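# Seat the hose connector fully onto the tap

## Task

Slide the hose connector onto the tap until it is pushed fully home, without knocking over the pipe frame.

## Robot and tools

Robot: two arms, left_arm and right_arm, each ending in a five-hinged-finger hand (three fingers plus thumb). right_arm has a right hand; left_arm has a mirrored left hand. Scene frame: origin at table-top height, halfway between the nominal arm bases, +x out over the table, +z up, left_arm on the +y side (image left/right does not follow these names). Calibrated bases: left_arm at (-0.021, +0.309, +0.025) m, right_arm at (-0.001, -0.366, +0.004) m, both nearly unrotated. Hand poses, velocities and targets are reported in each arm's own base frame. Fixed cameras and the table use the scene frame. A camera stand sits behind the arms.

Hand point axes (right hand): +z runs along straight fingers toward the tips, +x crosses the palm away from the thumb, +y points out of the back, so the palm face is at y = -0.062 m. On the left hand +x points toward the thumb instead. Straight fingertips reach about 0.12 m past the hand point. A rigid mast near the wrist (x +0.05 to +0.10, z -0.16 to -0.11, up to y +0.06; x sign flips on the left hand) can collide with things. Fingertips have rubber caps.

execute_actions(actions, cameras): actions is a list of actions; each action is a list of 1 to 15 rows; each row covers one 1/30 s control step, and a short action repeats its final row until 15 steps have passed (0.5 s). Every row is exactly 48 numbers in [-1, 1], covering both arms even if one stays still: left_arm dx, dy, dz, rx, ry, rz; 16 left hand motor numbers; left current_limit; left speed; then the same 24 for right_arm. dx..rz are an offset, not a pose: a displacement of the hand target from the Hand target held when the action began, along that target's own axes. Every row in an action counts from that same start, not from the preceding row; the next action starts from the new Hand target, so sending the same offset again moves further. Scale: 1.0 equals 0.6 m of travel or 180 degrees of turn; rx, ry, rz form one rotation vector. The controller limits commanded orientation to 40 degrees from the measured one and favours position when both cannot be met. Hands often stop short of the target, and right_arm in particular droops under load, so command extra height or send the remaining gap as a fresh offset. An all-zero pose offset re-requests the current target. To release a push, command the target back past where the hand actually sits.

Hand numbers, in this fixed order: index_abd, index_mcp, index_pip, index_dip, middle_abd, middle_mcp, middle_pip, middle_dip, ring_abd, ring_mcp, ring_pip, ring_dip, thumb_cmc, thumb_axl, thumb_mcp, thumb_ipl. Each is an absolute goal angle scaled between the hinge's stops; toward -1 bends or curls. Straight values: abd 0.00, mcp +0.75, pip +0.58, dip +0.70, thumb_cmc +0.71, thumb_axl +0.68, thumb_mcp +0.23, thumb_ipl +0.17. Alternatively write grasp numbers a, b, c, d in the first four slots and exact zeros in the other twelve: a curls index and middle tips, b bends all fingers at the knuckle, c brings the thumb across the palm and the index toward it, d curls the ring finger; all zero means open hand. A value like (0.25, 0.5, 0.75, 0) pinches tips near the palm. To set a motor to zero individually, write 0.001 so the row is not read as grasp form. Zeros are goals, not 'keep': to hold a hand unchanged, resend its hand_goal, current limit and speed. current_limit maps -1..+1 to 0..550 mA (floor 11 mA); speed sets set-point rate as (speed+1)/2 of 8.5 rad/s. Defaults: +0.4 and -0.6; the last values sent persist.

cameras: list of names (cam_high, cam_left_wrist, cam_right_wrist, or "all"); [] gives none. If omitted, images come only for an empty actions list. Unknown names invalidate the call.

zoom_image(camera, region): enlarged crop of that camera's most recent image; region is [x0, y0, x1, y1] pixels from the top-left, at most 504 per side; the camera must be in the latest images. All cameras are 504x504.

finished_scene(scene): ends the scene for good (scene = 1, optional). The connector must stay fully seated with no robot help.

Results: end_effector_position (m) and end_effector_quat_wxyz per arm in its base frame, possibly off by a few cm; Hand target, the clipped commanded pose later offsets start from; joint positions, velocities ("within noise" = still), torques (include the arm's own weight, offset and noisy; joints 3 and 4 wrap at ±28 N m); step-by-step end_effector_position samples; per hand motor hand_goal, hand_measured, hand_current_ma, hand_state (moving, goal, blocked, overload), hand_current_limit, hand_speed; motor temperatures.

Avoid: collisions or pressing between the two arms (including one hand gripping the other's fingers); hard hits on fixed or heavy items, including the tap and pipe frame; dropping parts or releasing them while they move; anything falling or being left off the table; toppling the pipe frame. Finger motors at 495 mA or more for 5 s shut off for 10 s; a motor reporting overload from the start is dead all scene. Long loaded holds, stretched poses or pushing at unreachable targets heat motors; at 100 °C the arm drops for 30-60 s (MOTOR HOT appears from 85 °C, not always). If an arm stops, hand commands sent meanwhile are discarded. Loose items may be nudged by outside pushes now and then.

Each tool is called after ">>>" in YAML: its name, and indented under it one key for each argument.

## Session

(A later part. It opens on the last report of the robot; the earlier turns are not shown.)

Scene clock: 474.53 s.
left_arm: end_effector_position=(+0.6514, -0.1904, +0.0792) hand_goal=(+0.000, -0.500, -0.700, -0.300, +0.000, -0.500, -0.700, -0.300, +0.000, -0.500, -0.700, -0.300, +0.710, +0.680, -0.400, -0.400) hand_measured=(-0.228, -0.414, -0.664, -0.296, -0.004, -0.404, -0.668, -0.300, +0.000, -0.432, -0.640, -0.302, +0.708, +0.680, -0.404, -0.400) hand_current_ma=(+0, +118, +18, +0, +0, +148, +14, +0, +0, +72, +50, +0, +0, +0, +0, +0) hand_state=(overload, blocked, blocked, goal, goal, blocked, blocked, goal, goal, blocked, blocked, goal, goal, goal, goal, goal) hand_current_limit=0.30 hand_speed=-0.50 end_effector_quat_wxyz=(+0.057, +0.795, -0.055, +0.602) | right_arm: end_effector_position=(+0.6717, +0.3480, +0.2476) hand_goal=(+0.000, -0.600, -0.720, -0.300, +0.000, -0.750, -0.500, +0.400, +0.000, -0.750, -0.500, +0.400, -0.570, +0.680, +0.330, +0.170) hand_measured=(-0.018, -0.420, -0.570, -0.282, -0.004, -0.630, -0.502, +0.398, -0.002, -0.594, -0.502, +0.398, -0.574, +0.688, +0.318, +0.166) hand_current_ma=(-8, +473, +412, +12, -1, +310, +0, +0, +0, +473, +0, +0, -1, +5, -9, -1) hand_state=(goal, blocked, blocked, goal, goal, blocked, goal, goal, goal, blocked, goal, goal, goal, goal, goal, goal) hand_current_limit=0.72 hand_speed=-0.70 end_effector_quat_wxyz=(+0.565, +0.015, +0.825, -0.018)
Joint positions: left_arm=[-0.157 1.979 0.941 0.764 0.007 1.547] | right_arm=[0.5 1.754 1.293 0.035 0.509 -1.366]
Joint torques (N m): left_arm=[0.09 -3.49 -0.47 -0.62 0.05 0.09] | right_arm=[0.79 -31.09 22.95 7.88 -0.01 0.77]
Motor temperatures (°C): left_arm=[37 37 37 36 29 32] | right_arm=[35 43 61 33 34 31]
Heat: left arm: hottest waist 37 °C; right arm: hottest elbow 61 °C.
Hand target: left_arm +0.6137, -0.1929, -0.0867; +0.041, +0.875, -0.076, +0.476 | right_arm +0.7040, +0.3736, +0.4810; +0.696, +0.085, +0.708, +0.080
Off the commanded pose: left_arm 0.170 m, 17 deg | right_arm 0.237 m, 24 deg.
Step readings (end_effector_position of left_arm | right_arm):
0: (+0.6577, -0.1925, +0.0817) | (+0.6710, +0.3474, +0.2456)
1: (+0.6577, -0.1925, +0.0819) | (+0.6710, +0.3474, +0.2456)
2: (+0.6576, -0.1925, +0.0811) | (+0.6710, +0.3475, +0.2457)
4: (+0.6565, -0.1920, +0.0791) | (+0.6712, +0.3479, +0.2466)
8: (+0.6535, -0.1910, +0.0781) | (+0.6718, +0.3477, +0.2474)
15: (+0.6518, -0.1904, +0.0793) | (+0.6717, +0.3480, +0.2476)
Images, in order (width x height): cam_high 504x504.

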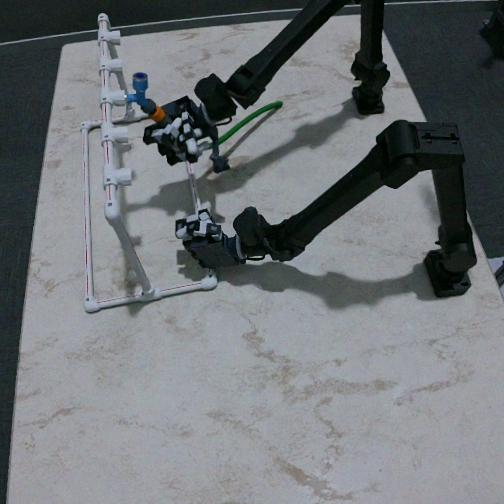

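>>> execute_actions:
  actions:
    - [[0,0,0,0,0,0, 0,-0.5,-0.7,-0.3, 0,-0.5,-0.7,-0.3, 0,-0.5,-0.7,-0.3, 0.71,0.68,-0.4,-0.4, 0.3,-0.5, 0.0083,0,-0.01,0,0.032,0, 0,-0.6,-0.72,-0.3, 0,-0.75,-0.5,0.4, 0,-0.75,-0.5,0.4, -0.57,0.68,0.33,0.17, 0.72,-0.7]]
    - [[0,0,0,0,0,0, 0,-0.5,-0.7,-0.3, 0,-0.5,-0.7,-0.3, 0,-0.5,-0.7,-0.3, 0.71,0.68,-0.4,-0.4, 0.3,-0.5, -0.0166,0,0.02,0,-0.064,0, 0,-0.6,-0.72,-0.3, 0,-0.75,-0.5,0.4, 0,-0.75,-0.5,0.4, -0.57,0.68,0.33,0.17, 0.72,-0.7]]
    - [[0,0,0,0,0,0, 0,-0.5,-0.7,-0.3, 0,-0.5,-0.7,-0.3, 0,-0.5,-0.7,-0.3, 0.71,0.68,-0.4,-0.4, 0.3,-0.5, 0.0033,0.01,-0.01,0,0.032,0.032, 0,-0.6,-0.72,-0.3, 0,-0.75,-0.5,0.4, 0,-0.75,-0.5,0.4, -0.57,0.68,0.33,0.17, 0.72,-0.7]]
    - [[0,0,0,0,0,0, 0,-0.5,-0.7,-0.3, 0,-0.5,-0.7,-0.3, 0,-0.5,-0.7,-0.3, 0.71,0.68,-0.4,-0.4, 0.3,-0.5, 0.01,-0.02,0,0,0,-0.064, 0,-0.6,-0.72,-0.3, 0,-0.75,-0.5,0.4, 0,-0.75,-0.5,0.4, -0.57,0.68,0.33,0.17, 0.72,-0.7]]
    - [[0,0,0,0,0,0, 0,-0.5,-0.7,-0.3, 0,-0.5,-0.7,-0.3, 0,-0.5,-0.7,-0.3, 0.71,0.68,-0.4,-0.4, 0.3,-0.5, -0.005,0.01,0,0,0,0.032, 0,-0.6,-0.72,-0.3, 0,-0.75,-0.5,0.4, 0,-0.75,-0.5,0.4, -0.57,0.68,0.33,0.17, 0.72,-0.7]]
  cameras: ["cam_high"]

>>> zoom_image:
  camera: "cam_high"
  region: [140, 90, 176, 126]

Scene clock: 480.90 s.
left_arm: end_effector_position=(+0.6518, -0.1901, +0.0840) hand_goal=(+0.000, -0.500, -0.700, -0.300, +0.000, -0.500, -0.700, -0.300, +0.000, -0.500, -0.700, -0.300, +0.710, +0.680, -0.400, -0.400) hand_measured=(-0.228, -0.414, -0.664, -0.296, -0.004, -0.404, -0.668, -0.300, +0.002, -0.434, -0.640, -0.298, +0.708, +0.680, -0.404, -0.400) hand_current_ma=(+0, +118, +18, +0, +0, +148, +14, +0, +0, +68, +52, +0, +0, +0, +0, +0) hand_state=(overload, blocked, blocked, goal, goal, blocked, blocked, goal, goal, blocked, blocked, goal, goal, goal, goal, goal) hand_current_limit=0.30 hand_speed=-0.50 end_effector_quat_wxyz=(+0.072, +0.792, -0.043, +0.605) | right_arm: end_effector_position=(+0.6763, +0.3548, +0.2591) hand_goal=(+0.000, -0.600, -0.720, -0.300, +0.000, -0.750, -0.500, +0.400, +0.000, -0.750, -0.500, +0.400, -0.570, +0.680, +0.330, +0.170) hand_measured=(-0.006, -0.420, -0.570, -0.282, -0.002, -0.634, -0.502, +0.398, -0.002, -0.594, -0.502, +0.398, -0.578, +0.688, +0.320, +0.168) hand_current_ma=(-2, +473, +412, +12, +0, +301, +0, +0, +0, +473, +0, +0, -2, +5, -6, -1) hand_state=(goal, blocked, blocked, goal, goal, blocked, goal, goal, goal, blocked, goal, goal, goal, goal, goal, goal) hand_current_limit=0.72 hand_speed=-0.70 end_effector_quat_wxyz=(+0.586, +0.005, +0.811, -0.009)
Joint positions: left_arm=[-0.156 1.981 0.94 0.78 0.016 1.511] | right_arm=[0.499 1.763 1.302 0.096 0.491 -1.402]
Joint torques (N m): left_arm=[0.15 -3.9 -0.72 -1.07 0.01 0.49] | right_arm=[0.73 -30.27 23.46 5.71 0.27 1.13]
Motor temperatures (°C): left_arm=[37 37 37 36 29 32] | right_arm=[35 45 62 34 34 31]
Heat: left arm: hottest waist 37 °C; right arm: hottest elbow 62 °C.
Hand target: left_arm +0.6138, -0.1928, -0.0865; +0.041, +0.875, -0.076, +0.476 | right_arm +0.7051, +0.3753, +0.4777; +0.697, +0.083, +0.708, +0.082
Off the commanded pose: left_arm 0.175 m, 18 deg | right_arm 0.221 m, 22 deg.
Step readings (end_effector_position of left_arm | right_arm):
0: (+0.6514, -0.1904, +0.0792) | (+0.6717, +0.3480, +0.2476)
1: (+0.6514, -0.1904, +0.0792) | (+0.6716, +0.3484, +0.2476)
2: (+0.6514, -0.1904, +0.0792) | (+0.6712, +0.3491, +0.2474)
4: (+0.6514, -0.1904, +0.0792) | (+0.6701, +0.3494, +0.2466)
8: (+0.6514, -0.1904, +0.0792) | (+0.6675, +0.3496, +0.2473)
15: (+0.6514, -0.1904, +0.0792) | (+0.6665, +0.3496, +0.2473)
16: (+0.6514, -0.1904, +0.0792) | (+0.6666, +0.3494, +0.2476)
17: (+0.6514, -0.1904, +0.0792) | (+0.6673, +0.3489, +0.2493)
19: (+0.6515, -0.1904, +0.0797) | (+0.6692, +0.3494, +0.2526)
23: (+0.6519, -0.1905, +0.0825) | (+0.6742, +0.3521, +0.2637)
30: (+0.6527, -0.1893, +0.0857) | (+0.6754, +0.3598, +0.2723)
31: (+0.6528, -0.1893, +0.0860) | (+0.6756, +0.3602, +0.2719)
32: (+0.6528, -0.1894, +0.0861) | (+0.6751, +0.3615, +0.2720)
34: (+0.6527, -0.1895, +0.0861) | (+0.6744, +0.3635, +0.2707)
38: (+0.6520, -0.1900, +0.0859) | (+0.6738, +0.3631, +0.2680)
45: (+0.6519, -0.1901, +0.0853) | (+0.6740, +0.3618, +0.2668)
46: (+0.6519, -0.1901, +0.0853) | (+0.6740, +0.3616, +0.2666)
47: (+0.6519, -0.1901, +0.0853) | (+0.6741, +0.3609, +0.2658)
49: (+0.6519, -0.1901, +0.0851) | (+0.6742, +0.3600, +0.2636)
53: (+0.6519, -0.1900, +0.0843) | (+0.6757, +0.3557, +0.2597)
60: (+0.6519, -0.1901, +0.0841) | (+0.6762, +0.3540, +0.2573)
61: (+0.6519, -0.1901, +0.0841) | (+0.6763, +0.3539, +0.2572)
62: (+0.6518, -0.1901, +0.0840) | (+0.6763, +0.3540, +0.2573)
64: (+0.6518, -0.1901, +0.0840) | (+0.6762, +0.3545, +0.2579)
68: (+0.6518, -0.1901, +0.0840) | (+0.6762, +0.3548, +0.2589)
75: (+0.6518, -0.1901, +0.0840) | (+0.6763, +0.3548, +0.2591)
Images, in order (width x height): cam_high 504x504.

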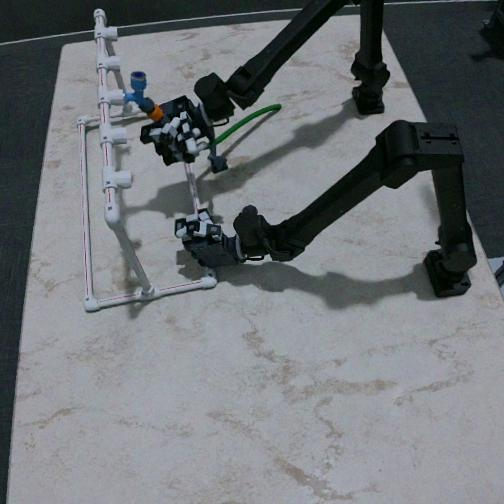

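Scaled by 14.000 from the camera's 504x504 image, which has a finer 720x720 frame.

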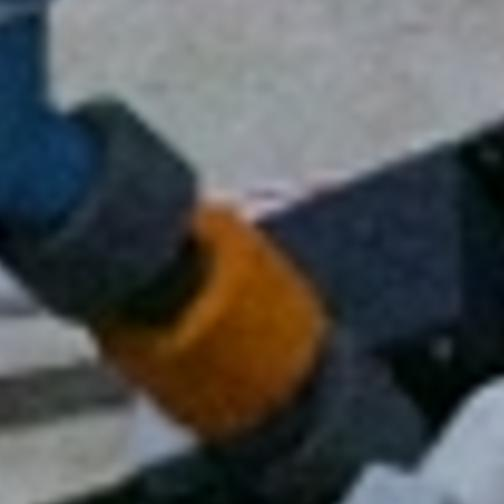

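>>> execute_actions:
  actions:
    - [[0,0,0,0,0,0, 0,-0.5,-0.7,-0.3, 0,-0.5,-0.7,-0.3, 0,-0.5,-0.7,-0.3, 0.71,0.68,-0.4,-0.4, 0.3,-0.5, 0.05,-0.02,-0.005,0.004,0.017,-0.009, 0,-0.6,-0.72,-0.3, 0,-0.75,-0.5,0.4, 0,-0.75,-0.5,0.4, -0.57,0.68,0.33,0.17, 0.72,-0.7],[0,0,0,0,0,0, 0,-0.5,-0.7,-0.3, 0,-0.5,-0.7,-0.3, 0,-0.5,-0.7,-0.3, 0.71,0.68,-0.4,-0.4, 0.3,-0.5, 0.09,-0.036,-0.008,0.008,0.031,-0.017, 0,-0.6,-0.72,-0.3, 0,-0.75,-0.5,0.4, 0,-0.75,-0.5,0.4, -0.57,0.68,0.33,0.17, 0.72,-0.7],[0,0,0,0,0,0, 0,-0.5,-0.7,-0.3, 0,-0.5,-0.7,-0.3, 0,-0.5,-0.7,-0.3, 0.71,0.68,-0.4,-0.4, 0.3,-0.5, 0.137,-0.053,-0.0126,0.012,0.047,-0.026, 0,-0.6,-0.72,-0.3, 0,-0.75,-0.5,0.4, 0,-0.75,-0.5,0.4, -0.57,0.68,0.33,0.17, 0.72,-0.7]]
    - [[0,0,0,0,0,0, 0,-0.5,-0.7,-0.3, 0,-0.5,-0.7,-0.3, 0,-0.5,-0.7,-0.3, 0.71,0.68,-0.4,-0.4, 0.3,-0.5, 0.07,-0.027,-0.006,0.006,0.0235,-0.013, 0,-0.6,-0.72,-0.3, 0,-0.75,-0.5,0.4, 0,-0.75,-0.5,0.4, -0.57,0.68,0.33,0.17, 0.72,-0.7],[0,0,0,0,0,0, 0,-0.5,-0.7,-0.3, 0,-0.5,-0.7,-0.3, 0,-0.5,-0.7,-0.3, 0.71,0.68,-0.4,-0.4, 0.3,-0.5, 0.138,-0.0537,-0.0126,0.012,0.0463,-0.0264, 0,-0.6,-0.72,-0.3, 0,-0.75,-0.5,0.4, 0,-0.75,-0.5,0.4, -0.57,0.68,0.33,0.17, 0.72,-0.7]]
  cameras: ["cam_high"]

>>> zoom_image:
  camera: "cam_high"
  region: [140, 90, 176, 126]

Scene clock: 483.57 s.
left_arm: end_effector_position=(+0.6515, -0.1902, +0.0809) hand_goal=(+0.000, -0.500, -0.700, -0.300, +0.000, -0.500, -0.700, -0.300, +0.000, -0.500, -0.700, -0.300, +0.710, +0.680, -0.400, -0.400) hand_measured=(-0.228, -0.414, -0.664, -0.296, -0.004, -0.404, -0.668, -0.300, +0.002, -0.434, -0.640, -0.298, +0.708, +0.680, -0.404, -0.400) hand_current_ma=(+0, +118, +18, +0, +0, +148, +14, +0, +0, +68, +52, +0, +0, +0, +0, +0) hand_state=(overload, blocked, blocked, goal, goal, blocked, blocked, goal, goal, blocked, blocked, goal, goal, goal, goal, goal) hand_current_limit=0.30 hand_speed=-0.50 end_effector_quat_wxyz=(+0.069, +0.793, -0.046, +0.604) | right_arm: end_effector_position=(+0.6736, +0.3454, +0.2422) hand_goal=(+0.000, -0.600, -0.720, -0.300, +0.000, -0.750, -0.500, +0.400, +0.000, -0.750, -0.500, +0.400, -0.570, +0.680, +0.330, +0.170) hand_measured=(-0.014, -0.420, -0.570, -0.282, -0.002, -0.634, -0.502, +0.398, -0.002, -0.594, -0.502, +0.398, -0.578, +0.688, +0.320, +0.168) hand_current_ma=(-6, +473, +412, +12, +0, +301, +0, +0, +0, +473, +0, +0, -2, +5, -6, -1) hand_state=(goal, blocked, blocked, goal, goal, blocked, goal, goal, goal, blocked, goal, goal, goal, goal, goal, goal) hand_current_limit=0.72 hand_speed=-0.70 end_effector_quat_wxyz=(+0.555, +0.010, +0.832, -0.019)
Joint positions: left_arm=[-0.156 1.985 0.94 0.78 0.016 1.519] | right_arm=[0.491 1.757 1.302 0.004 0.493 -1.367]
Joint torques (N m): left_arm=[0.21 -4.07 -0.57 -1.07 -0.06 0.41] | right_arm=[-0.03 -24.29 12.74 2.85 0.09 0.7]
Motor temperatures (°C): left_arm=[37 37 37 36 29 32] | right_arm=[35 45 62 34 34 31]
Heat: left arm: hottest waist 37 °C; right arm: hottest elbow 62 °C.
Hand target: left_arm +0.6138, -0.1927, -0.0866; +0.041, +0.875, -0.076, +0.476 | right_arm +0.6739, +0.3442, +0.3063; +0.587, +0.038, +0.809, +0.009
Off the commanded pose: left_arm 0.172 m, 18 deg | right_arm 0.064 m, 6 deg.
Step readings (end_effector_position of left_arm | right_arm):
0: (+0.6518, -0.1901, +0.0840) | (+0.6763, +0.3548, +0.2591)
1: (+0.6518, -0.1901, +0.0840) | (+0.6763, +0.3548, +0.2591)
2: (+0.6518, -0.1901, +0.0840) | (+0.6761, +0.3547, +0.2583)
4: (+0.6518, -0.1901, +0.0835) | (+0.6757, +0.3541, +0.2558)
8: (+0.6516, -0.1901, +0.0820) | (+0.6758, +0.3503, +0.2497)
15: (+0.6515, -0.1902, +0.0810) | (+0.6764, +0.3468, +0.2460)
16: (+0.6515, -0.1902, +0.0810) | (+0.6764, +0.3468, +0.2460)
17: (+0.6515, -0.1902, +0.0810) | (+0.6762, +0.3467, +0.2451)
19: (+0.6515, -0.1902, +0.0810) | (+0.6756, +0.3463, +0.2430)
23: (+0.6515, -0.1902, +0.0809) | (+0.6745, +0.3458, +0.2424)
30: (+0.6515, -0.1902, +0.0809) | (+0.6737, +0.3455, +0.2422)
Images, in order (width x height): cam_high 504x504.

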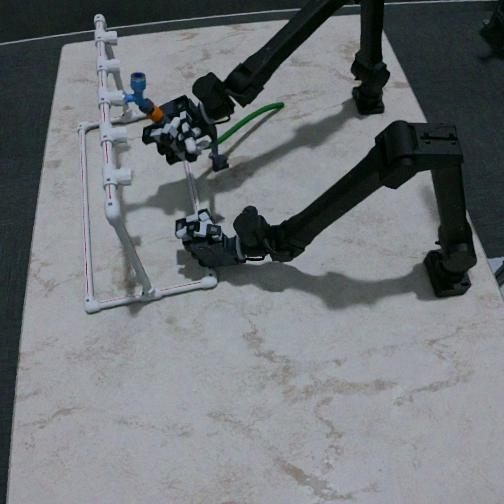

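Scaled by 14.000 from the camera's 504x504 image, which has a finer 720x720 frame.

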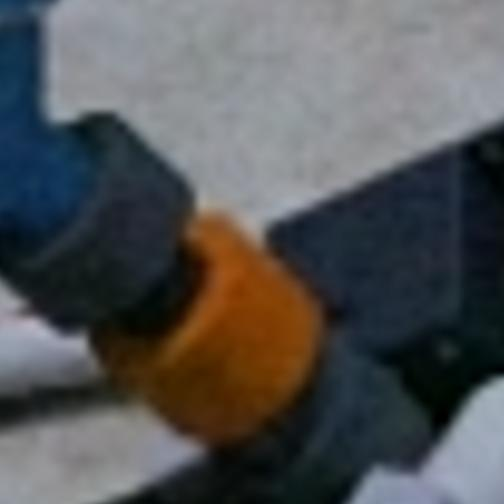

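>>> zoom_image:
  camera: "cam_high"
  region: [90, 0, 230, 140]

Scaled by 3.600 from the camera's 504x504 image, which has a finer 720x720 frame.

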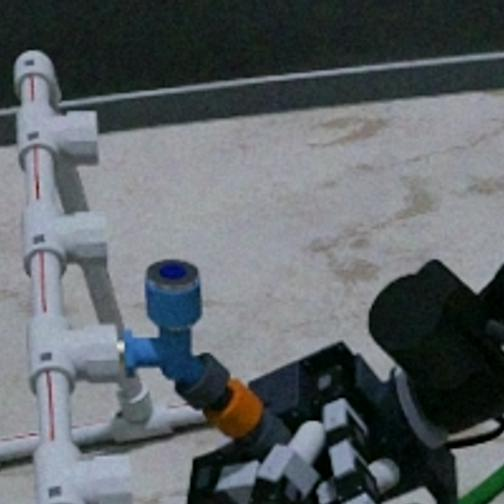

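>>> execute_actions:
  actions:
    - [[0.14,0,-0.09,0,0,0, 0,-0.5,-0.7,-0.3, 0,-0.5,-0.7,-0.3, 0,-0.5,-0.7,-0.3, 0.71,0.68,-0.4,-0.4, 0.3,-0.5, 0,0,0,0,0,0, 0,-0.6,-0.72,-0.3, 0,-0.75,-0.5,0.4, 0,-0.75,-0.5,0.4, -0.57,0.68,0.33,0.17, 0.72,-0.7],[0.28,0,-0.181,0,0,0, 0,-0.5,-0.7,-0.3, 0,-0.5,-0.7,-0.3, 0,-0.5,-0.7,-0.3, 0.71,0.68,-0.4,-0.4, 0.3,-0.5, 0,0,0,0,0,0, 0,-0.6,-0.72,-0.3, 0,-0.75,-0.5,0.4, 0,-0.75,-0.5,0.4, -0.57,0.68,0.33,0.17, 0.72,-0.7],[0.30,-0.02,-0.21,0,0,0, 0,-0.5,-0.7,-0.3, 0,-0.5,-0.7,-0.3, 0,-0.5,-0.7,-0.3, 0.71,0.68,-0.4,-0.4, 0.3,-0.5, 0,0,0,0,0,0, 0,-0.6,-0.72,-0.3, 0,-0.75,-0.5,0.4, 0,-0.75,-0.5,0.4, -0.57,0.68,0.33,0.17, 0.72,-0.7],[0.33,-0.05,-0.24,0,0,0, 0,-0.5,-0.7,-0.3, 0,-0.5,-0.7,-0.3, 0,-0.5,-0.7,-0.3, 0.71,0.68,-0.4,-0.4, 0.3,-0.5, 0,0,0,0,0,0, 0,-0.6,-0.72,-0.3, 0,-0.75,-0.5,0.4, 0,-0.75,-0.5,0.4, -0.57,0.68,0.33,0.17, 0.72,-0.7],[0.35,-0.08,-0.27,0,0,0, 0,-0.5,-0.7,-0.3, 0,-0.5,-0.7,-0.3, 0,-0.5,-0.7,-0.3, 0.71,0.68,-0.4,-0.4, 0.3,-0.5, 0,0,0,0,0,0, 0,-0.6,-0.72,-0.3, 0,-0.75,-0.5,0.4, 0,-0.75,-0.5,0.4, -0.57,0.68,0.33,0.17, 0.72,-0.7],[0.377,-0.1157,-0.2967,0,0,0, 0,-0.5,-0.7,-0.3, 0,-0.5,-0.7,-0.3, 0,-0.5,-0.7,-0.3, 0.71,0.68,-0.4,-0.4, 0.3,-0.5, 0,0,0,0,0,0, 0,-0.6,-0.72,-0.3, 0,-0.75,-0.5,0.4, 0,-0.75,-0.5,0.4, -0.57,0.68,0.33,0.17, 0.72,-0.7]]
    - [[0.07,0.01,-0.07,0,0,0, 0,-0.5,-0.7,-0.3, 0,-0.5,-0.7,-0.3, 0,-0.5,-0.7,-0.3, 0.71,0.68,-0.4,-0.4, 0.3,-0.5, 0,0,0,0,0,0, 0,-0.6,-0.72,-0.3, 0,-0.75,-0.5,0.4, 0,-0.75,-0.5,0.4, -0.57,0.68,0.33,0.17, 0.72,-0.7],[0.14,0.02,-0.14,0,0,0, 0,-0.5,-0.7,-0.3, 0,-0.5,-0.7,-0.3, 0,-0.5,-0.7,-0.3, 0.71,0.68,-0.4,-0.4, 0.3,-0.5, 0,0,0,0,0,0, 0,-0.6,-0.72,-0.3, 0,-0.75,-0.5,0.4, 0,-0.75,-0.5,0.4, -0.57,0.68,0.33,0.17, 0.72,-0.7],[0.22,0.03,-0.22,0,0,0, 0,-0.5,-0.7,-0.3, 0,-0.5,-0.7,-0.3, 0,-0.5,-0.7,-0.3, 0.71,0.68,-0.4,-0.4, 0.3,-0.5, 0,0,0,0,0,0, 0,-0.6,-0.72,-0.3, 0,-0.75,-0.5,0.4, 0,-0.75,-0.5,0.4, -0.57,0.68,0.33,0.17, 0.72,-0.7],[0.29,0.04,-0.29,0,0,0, 0,-0.5,-0.7,-0.3, 0,-0.5,-0.7,-0.3, 0,-0.5,-0.7,-0.3, 0.71,0.68,-0.4,-0.4, 0.3,-0.5, 0,0,0,0,0,0, 0,-0.6,-0.72,-0.3, 0,-0.75,-0.5,0.4, 0,-0.75,-0.5,0.4, -0.57,0.68,0.33,0.17, 0.72,-0.7],[0.36,0.053,-0.363,0,0,0, 0,-0.5,-0.7,-0.3, 0,-0.5,-0.7,-0.3, 0,-0.5,-0.7,-0.3, 0.71,0.68,-0.4,-0.4, 0.3,-0.5, 0,0,0,0,0,0, 0,-0.6,-0.72,-0.3, 0,-0.75,-0.5,0.4, 0,-0.75,-0.5,0.4, -0.57,0.68,0.33,0.17, 0.72,-0.7]]
  cameras: ["cam_high"]

Scene clock: 494.73 s.
left_arm: end_effector_position=(+0.5314, -0.1384, +0.4778) hand_goal=(+0.000, -0.500, -0.700, -0.300, +0.000, -0.500, -0.700, -0.300, +0.000, -0.500, -0.700, -0.300, +0.710, +0.680, -0.400, -0.400) hand_measured=(-0.228, -0.414, -0.664, -0.296, -0.004, -0.404, -0.668, -0.300, +0.000, -0.434, -0.640, -0.298, +0.708, +0.680, -0.404, -0.400) hand_current_ma=(+0, +118, +18, +0, +0, +148, +14, +0, +0, +68, +52, +0, +0, +0, +0, +0) hand_state=(overload, blocked, blocked, goal, goal, blocked, blocked, goal, goal, blocked, blocked, goal, goal, goal, goal, goal) hand_current_limit=0.30 hand_speed=-0.50 end_effector_quat_wxyz=(+0.046, +0.876, -0.067, +0.476) | right_arm: end_effector_position=(+0.6720, +0.3451, +0.2424) hand_goal=(+0.000, -0.600, -0.720, -0.300, +0.000, -0.750, -0.500, +0.400, +0.000, -0.750, -0.500, +0.400, -0.570, +0.680, +0.330, +0.170) hand_measured=(-0.018, -0.420, -0.570, -0.280, -0.002, -0.634, -0.502, +0.398, -0.002, -0.594, -0.502, +0.398, -0.576, +0.690, +0.320, +0.168) hand_current_ma=(-10, +473, +412, +13, +0, +301, +0, +0, +0, +473, +0, +0, -2, +5, -6, -1) hand_state=(goal, blocked, blocked, goal, goal, blocked, goal, goal, goal, blocked, goal, goal, goal, goal, goal, goal) hand_current_limit=0.72 hand_speed=-0.70 end_effector_quat_wxyz=(+0.553, +0.010, +0.833, -0.018)
Joint positions: left_arm=[-0.07 1.219 1.437 -0.794 0.086 1.607] | right_arm=[0.492 1.753 1.299 0 0.492 -1.365]
Joint torques (N m): left_arm=[0.5 -10.93 11.96 1.54 0.03 -0.1] | right_arm=[0.03 -23.82 13 3.1 0.15 0.69]
Motor temperatures (°C): left_arm=[37 36 37 36 29 32] | right_arm=[35 45 59 33 34 31]
Heat: left arm: hottest waist 37 °C; right arm: hottest elbow 59 °C.
Hand target: left_arm +0.5301, -0.1407, +0.4999; +0.041, +0.875, -0.076, +0.476 | right_arm +0.6740, +0.3441, +0.3062; +0.587, +0.038, +0.809, +0.009
Off the commanded pose: left_arm 0.022 m, 1 deg | right_arm 0.064 m, 6 deg.
Step readings (end_effector_position of left_arm | right_arm):
0: (+0.6515, -0.1902, +0.0809) | (+0.6736, +0.3454, +0.2422)
1: (+0.6514, -0.1905, +0.0813) | (+0.6736, +0.3454, +0.2422)
2: (+0.6513, -0.1904, +0.0823) | (+0.6736, +0.3454, +0.2422)
4: (+0.6467, -0.1903, +0.0863) | (+0.6727, +0.3451, +0.2425)
8: (+0.6097, -0.1796, +0.1117) | (+0.6720, +0.3451, +0.2424)
15: (+0.5895, -0.1208, +0.1920) | (+0.6720, +0.3451, +0.2424)
16: (+0.5889, -0.1173, +0.1958) | (+0.6720, +0.3451, +0.2424)
17: (+0.5877, -0.1157, +0.1975) | (+0.6720, +0.3451, +0.2424)
19: (+0.5787, -0.1168, +0.2031) | (+0.6720, +0.3451, +0.2424)
23: (+0.5448, -0.1283, +0.2744) | (+0.6720, +0.3451, +0.2424)
30: (+0.4971, -0.1380, +0.5102) | (+0.6720, +0.3451, +0.2424)
Images, in order (width x height): cam_high 504x504.

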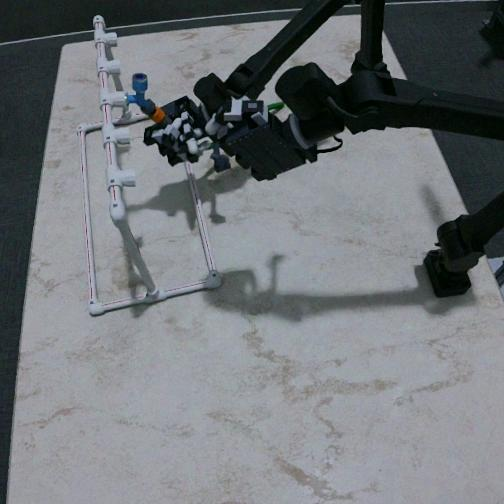

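>>> execute_actions:
  actions:
    - [[0.04,0.06,0.023,-0.022,0.008,0.014, 0,-0.5,-0.7,-0.3, 0,-0.5,-0.7,-0.3, 0,-0.5,-0.7,-0.3, 0.71,0.68,-0.4,-0.4, 0.3,-0.5, 0,0,0,0,0,0, 0,-0.6,-0.72,-0.3, 0,-0.75,-0.5,0.4, 0,-0.75,-0.5,0.4, -0.57,0.68,0.33,0.17, 0.72,-0.7],[0.08,0.12,0.047,-0.043,0.016,0.028, 0,-0.5,-0.7,-0.3, 0,-0.5,-0.7,-0.3, 0,-0.5,-0.7,-0.3, 0.71,0.68,-0.4,-0.4, 0.3,-0.5, 0,0,0,0,0,0, 0,-0.6,-0.72,-0.3, 0,-0.75,-0.5,0.4, 0,-0.75,-0.5,0.4, -0.57,0.68,0.33,0.17, 0.72,-0.7],[0.12,0.175,0.07,-0.065,0.024,0.042, 0,-0.5,-0.7,-0.3, 0,-0.5,-0.7,-0.3, 0,-0.5,-0.7,-0.3, 0.71,0.68,-0.4,-0.4, 0.3,-0.5, 0,0,0,0,0,0, 0,-0.6,-0.72,-0.3, 0,-0.75,-0.5,0.4, 0,-0.75,-0.5,0.4, -0.57,0.68,0.33,0.17, 0.72,-0.7],[0.16,0.23,0.093,-0.086,0.032,0.056, 0,-0.5,-0.7,-0.3, 0,-0.5,-0.7,-0.3, 0,-0.5,-0.7,-0.3, 0.71,0.68,-0.4,-0.4, 0.3,-0.5, 0,0,0,0,0,0, 0,-0.6,-0.72,-0.3, 0,-0.75,-0.5,0.4, 0,-0.75,-0.5,0.4, -0.57,0.68,0.33,0.17, 0.72,-0.7],[0.1945,0.2857,0.1157,-0.107,0.039,0.069, 0,-0.5,-0.7,-0.3, 0,-0.5,-0.7,-0.3, 0,-0.5,-0.7,-0.3, 0.71,0.68,-0.4,-0.4, 0.3,-0.5, 0,0,0,0,0,0, 0,-0.6,-0.72,-0.3, 0,-0.75,-0.5,0.4, 0,-0.75,-0.5,0.4, -0.57,0.68,0.33,0.17, 0.72,-0.7]]
  cameras: ["cam_high"]

Scene clock: 497.03 s.
left_arm: end_effector_position=(+0.6203, -0.3308, +0.5140) hand_goal=(+0.000, -0.500, -0.700, -0.300, +0.000, -0.500, -0.700, -0.300, +0.000, -0.500, -0.700, -0.300, +0.710, +0.680, -0.400, -0.400) hand_measured=(-0.228, -0.414, -0.664, -0.296, -0.004, -0.404, -0.668, -0.300, +0.000, -0.434, -0.640, -0.298, +0.710, +0.680, -0.404, -0.400) hand_current_ma=(+0, +118, +18, +0, +0, +148, +14, +0, +0, +68, +52, +0, +0, +0, +0, +0) hand_state=(overload, blocked, blocked, goal, goal, blocked, blocked, goal, goal, blocked, blocked, goal, goal, goal, goal, goal) hand_current_limit=0.30 hand_speed=-0.50 end_effector_quat_wxyz=(+0.144, +0.827, -0.236, +0.489) | right_arm: end_effector_position=(+0.6720, +0.3451, +0.2424) hand_goal=(+0.000, -0.600, -0.720, -0.300, +0.000, -0.750, -0.500, +0.400, +0.000, -0.750, -0.500, +0.400, -0.570, +0.680, +0.330, +0.170) hand_measured=(-0.018, -0.420, -0.570, -0.280, -0.002, -0.634, -0.502, +0.398, -0.002, -0.594, -0.502, +0.398, -0.576, +0.690, +0.320, +0.168) hand_current_ma=(-10, +473, +412, +13, +0, +301, +0, +0, +0, +473, +0, +0, -2, +5, -6, -1) hand_state=(goal, blocked, blocked, goal, goal, blocked, goal, goal, goal, blocked, goal, goal, goal, goal, goal, goal) hand_current_limit=0.72 hand_speed=-0.70 end_effector_quat_wxyz=(+0.553, +0.010, +0.833, -0.018)
Joint positions: left_arm=[-0.314 1.666 1.965 -0.814 0.219 1.686] | right_arm=[0.492 1.753 1.299 0 0.492 -1.365]
Joint torques (N m): left_arm=[0.97 -18.9 14.98 1.42 0.14 -0.09] | right_arm=[-0.03 -23.94 12.97 3.08 0.14 0.68]
Motor temperatures (°C): left_arm=[37 36 37 36 29 32] | right_arm=[35 45 59 33 34 31]
Heat: left arm: hottest waist 37 °C; right arm: hottest elbow 59 °C.
Hand target: left_arm +0.6203, -0.3307, +0.5598; +0.140, +0.812, -0.246, +0.510 | right_arm +0.6740, +0.3441, +0.3062; +0.587, +0.038, +0.809, +0.009
Off the commanded pose: left_arm 0.046 m, 3 deg | right_arm 0.064 m, 6 deg.
Step readings (end_effector_position of left_arm | right_arm):
0: (+0.5314, -0.1384, +0.4778) | (+0.6720, +0.3451, +0.2424)
1: (+0.5313, -0.1386, +0.4778) | (+0.6720, +0.3451, +0.2424)
2: (+0.5309, -0.1409, +0.4774) | (+0.6720, +0.3451, +0.2424)
4: (+0.5330, -0.1556, +0.4820) | (+0.6720, +0.3451, +0.2424)
8: (+0.5503, -0.2390, +0.5106) | (+0.6720, +0.3451, +0.2424)
15: (+0.5951, -0.3351, +0.5110) | (+0.6720, +0.3451, +0.2424)
Images, in order (width x height): cam_high 504x504.

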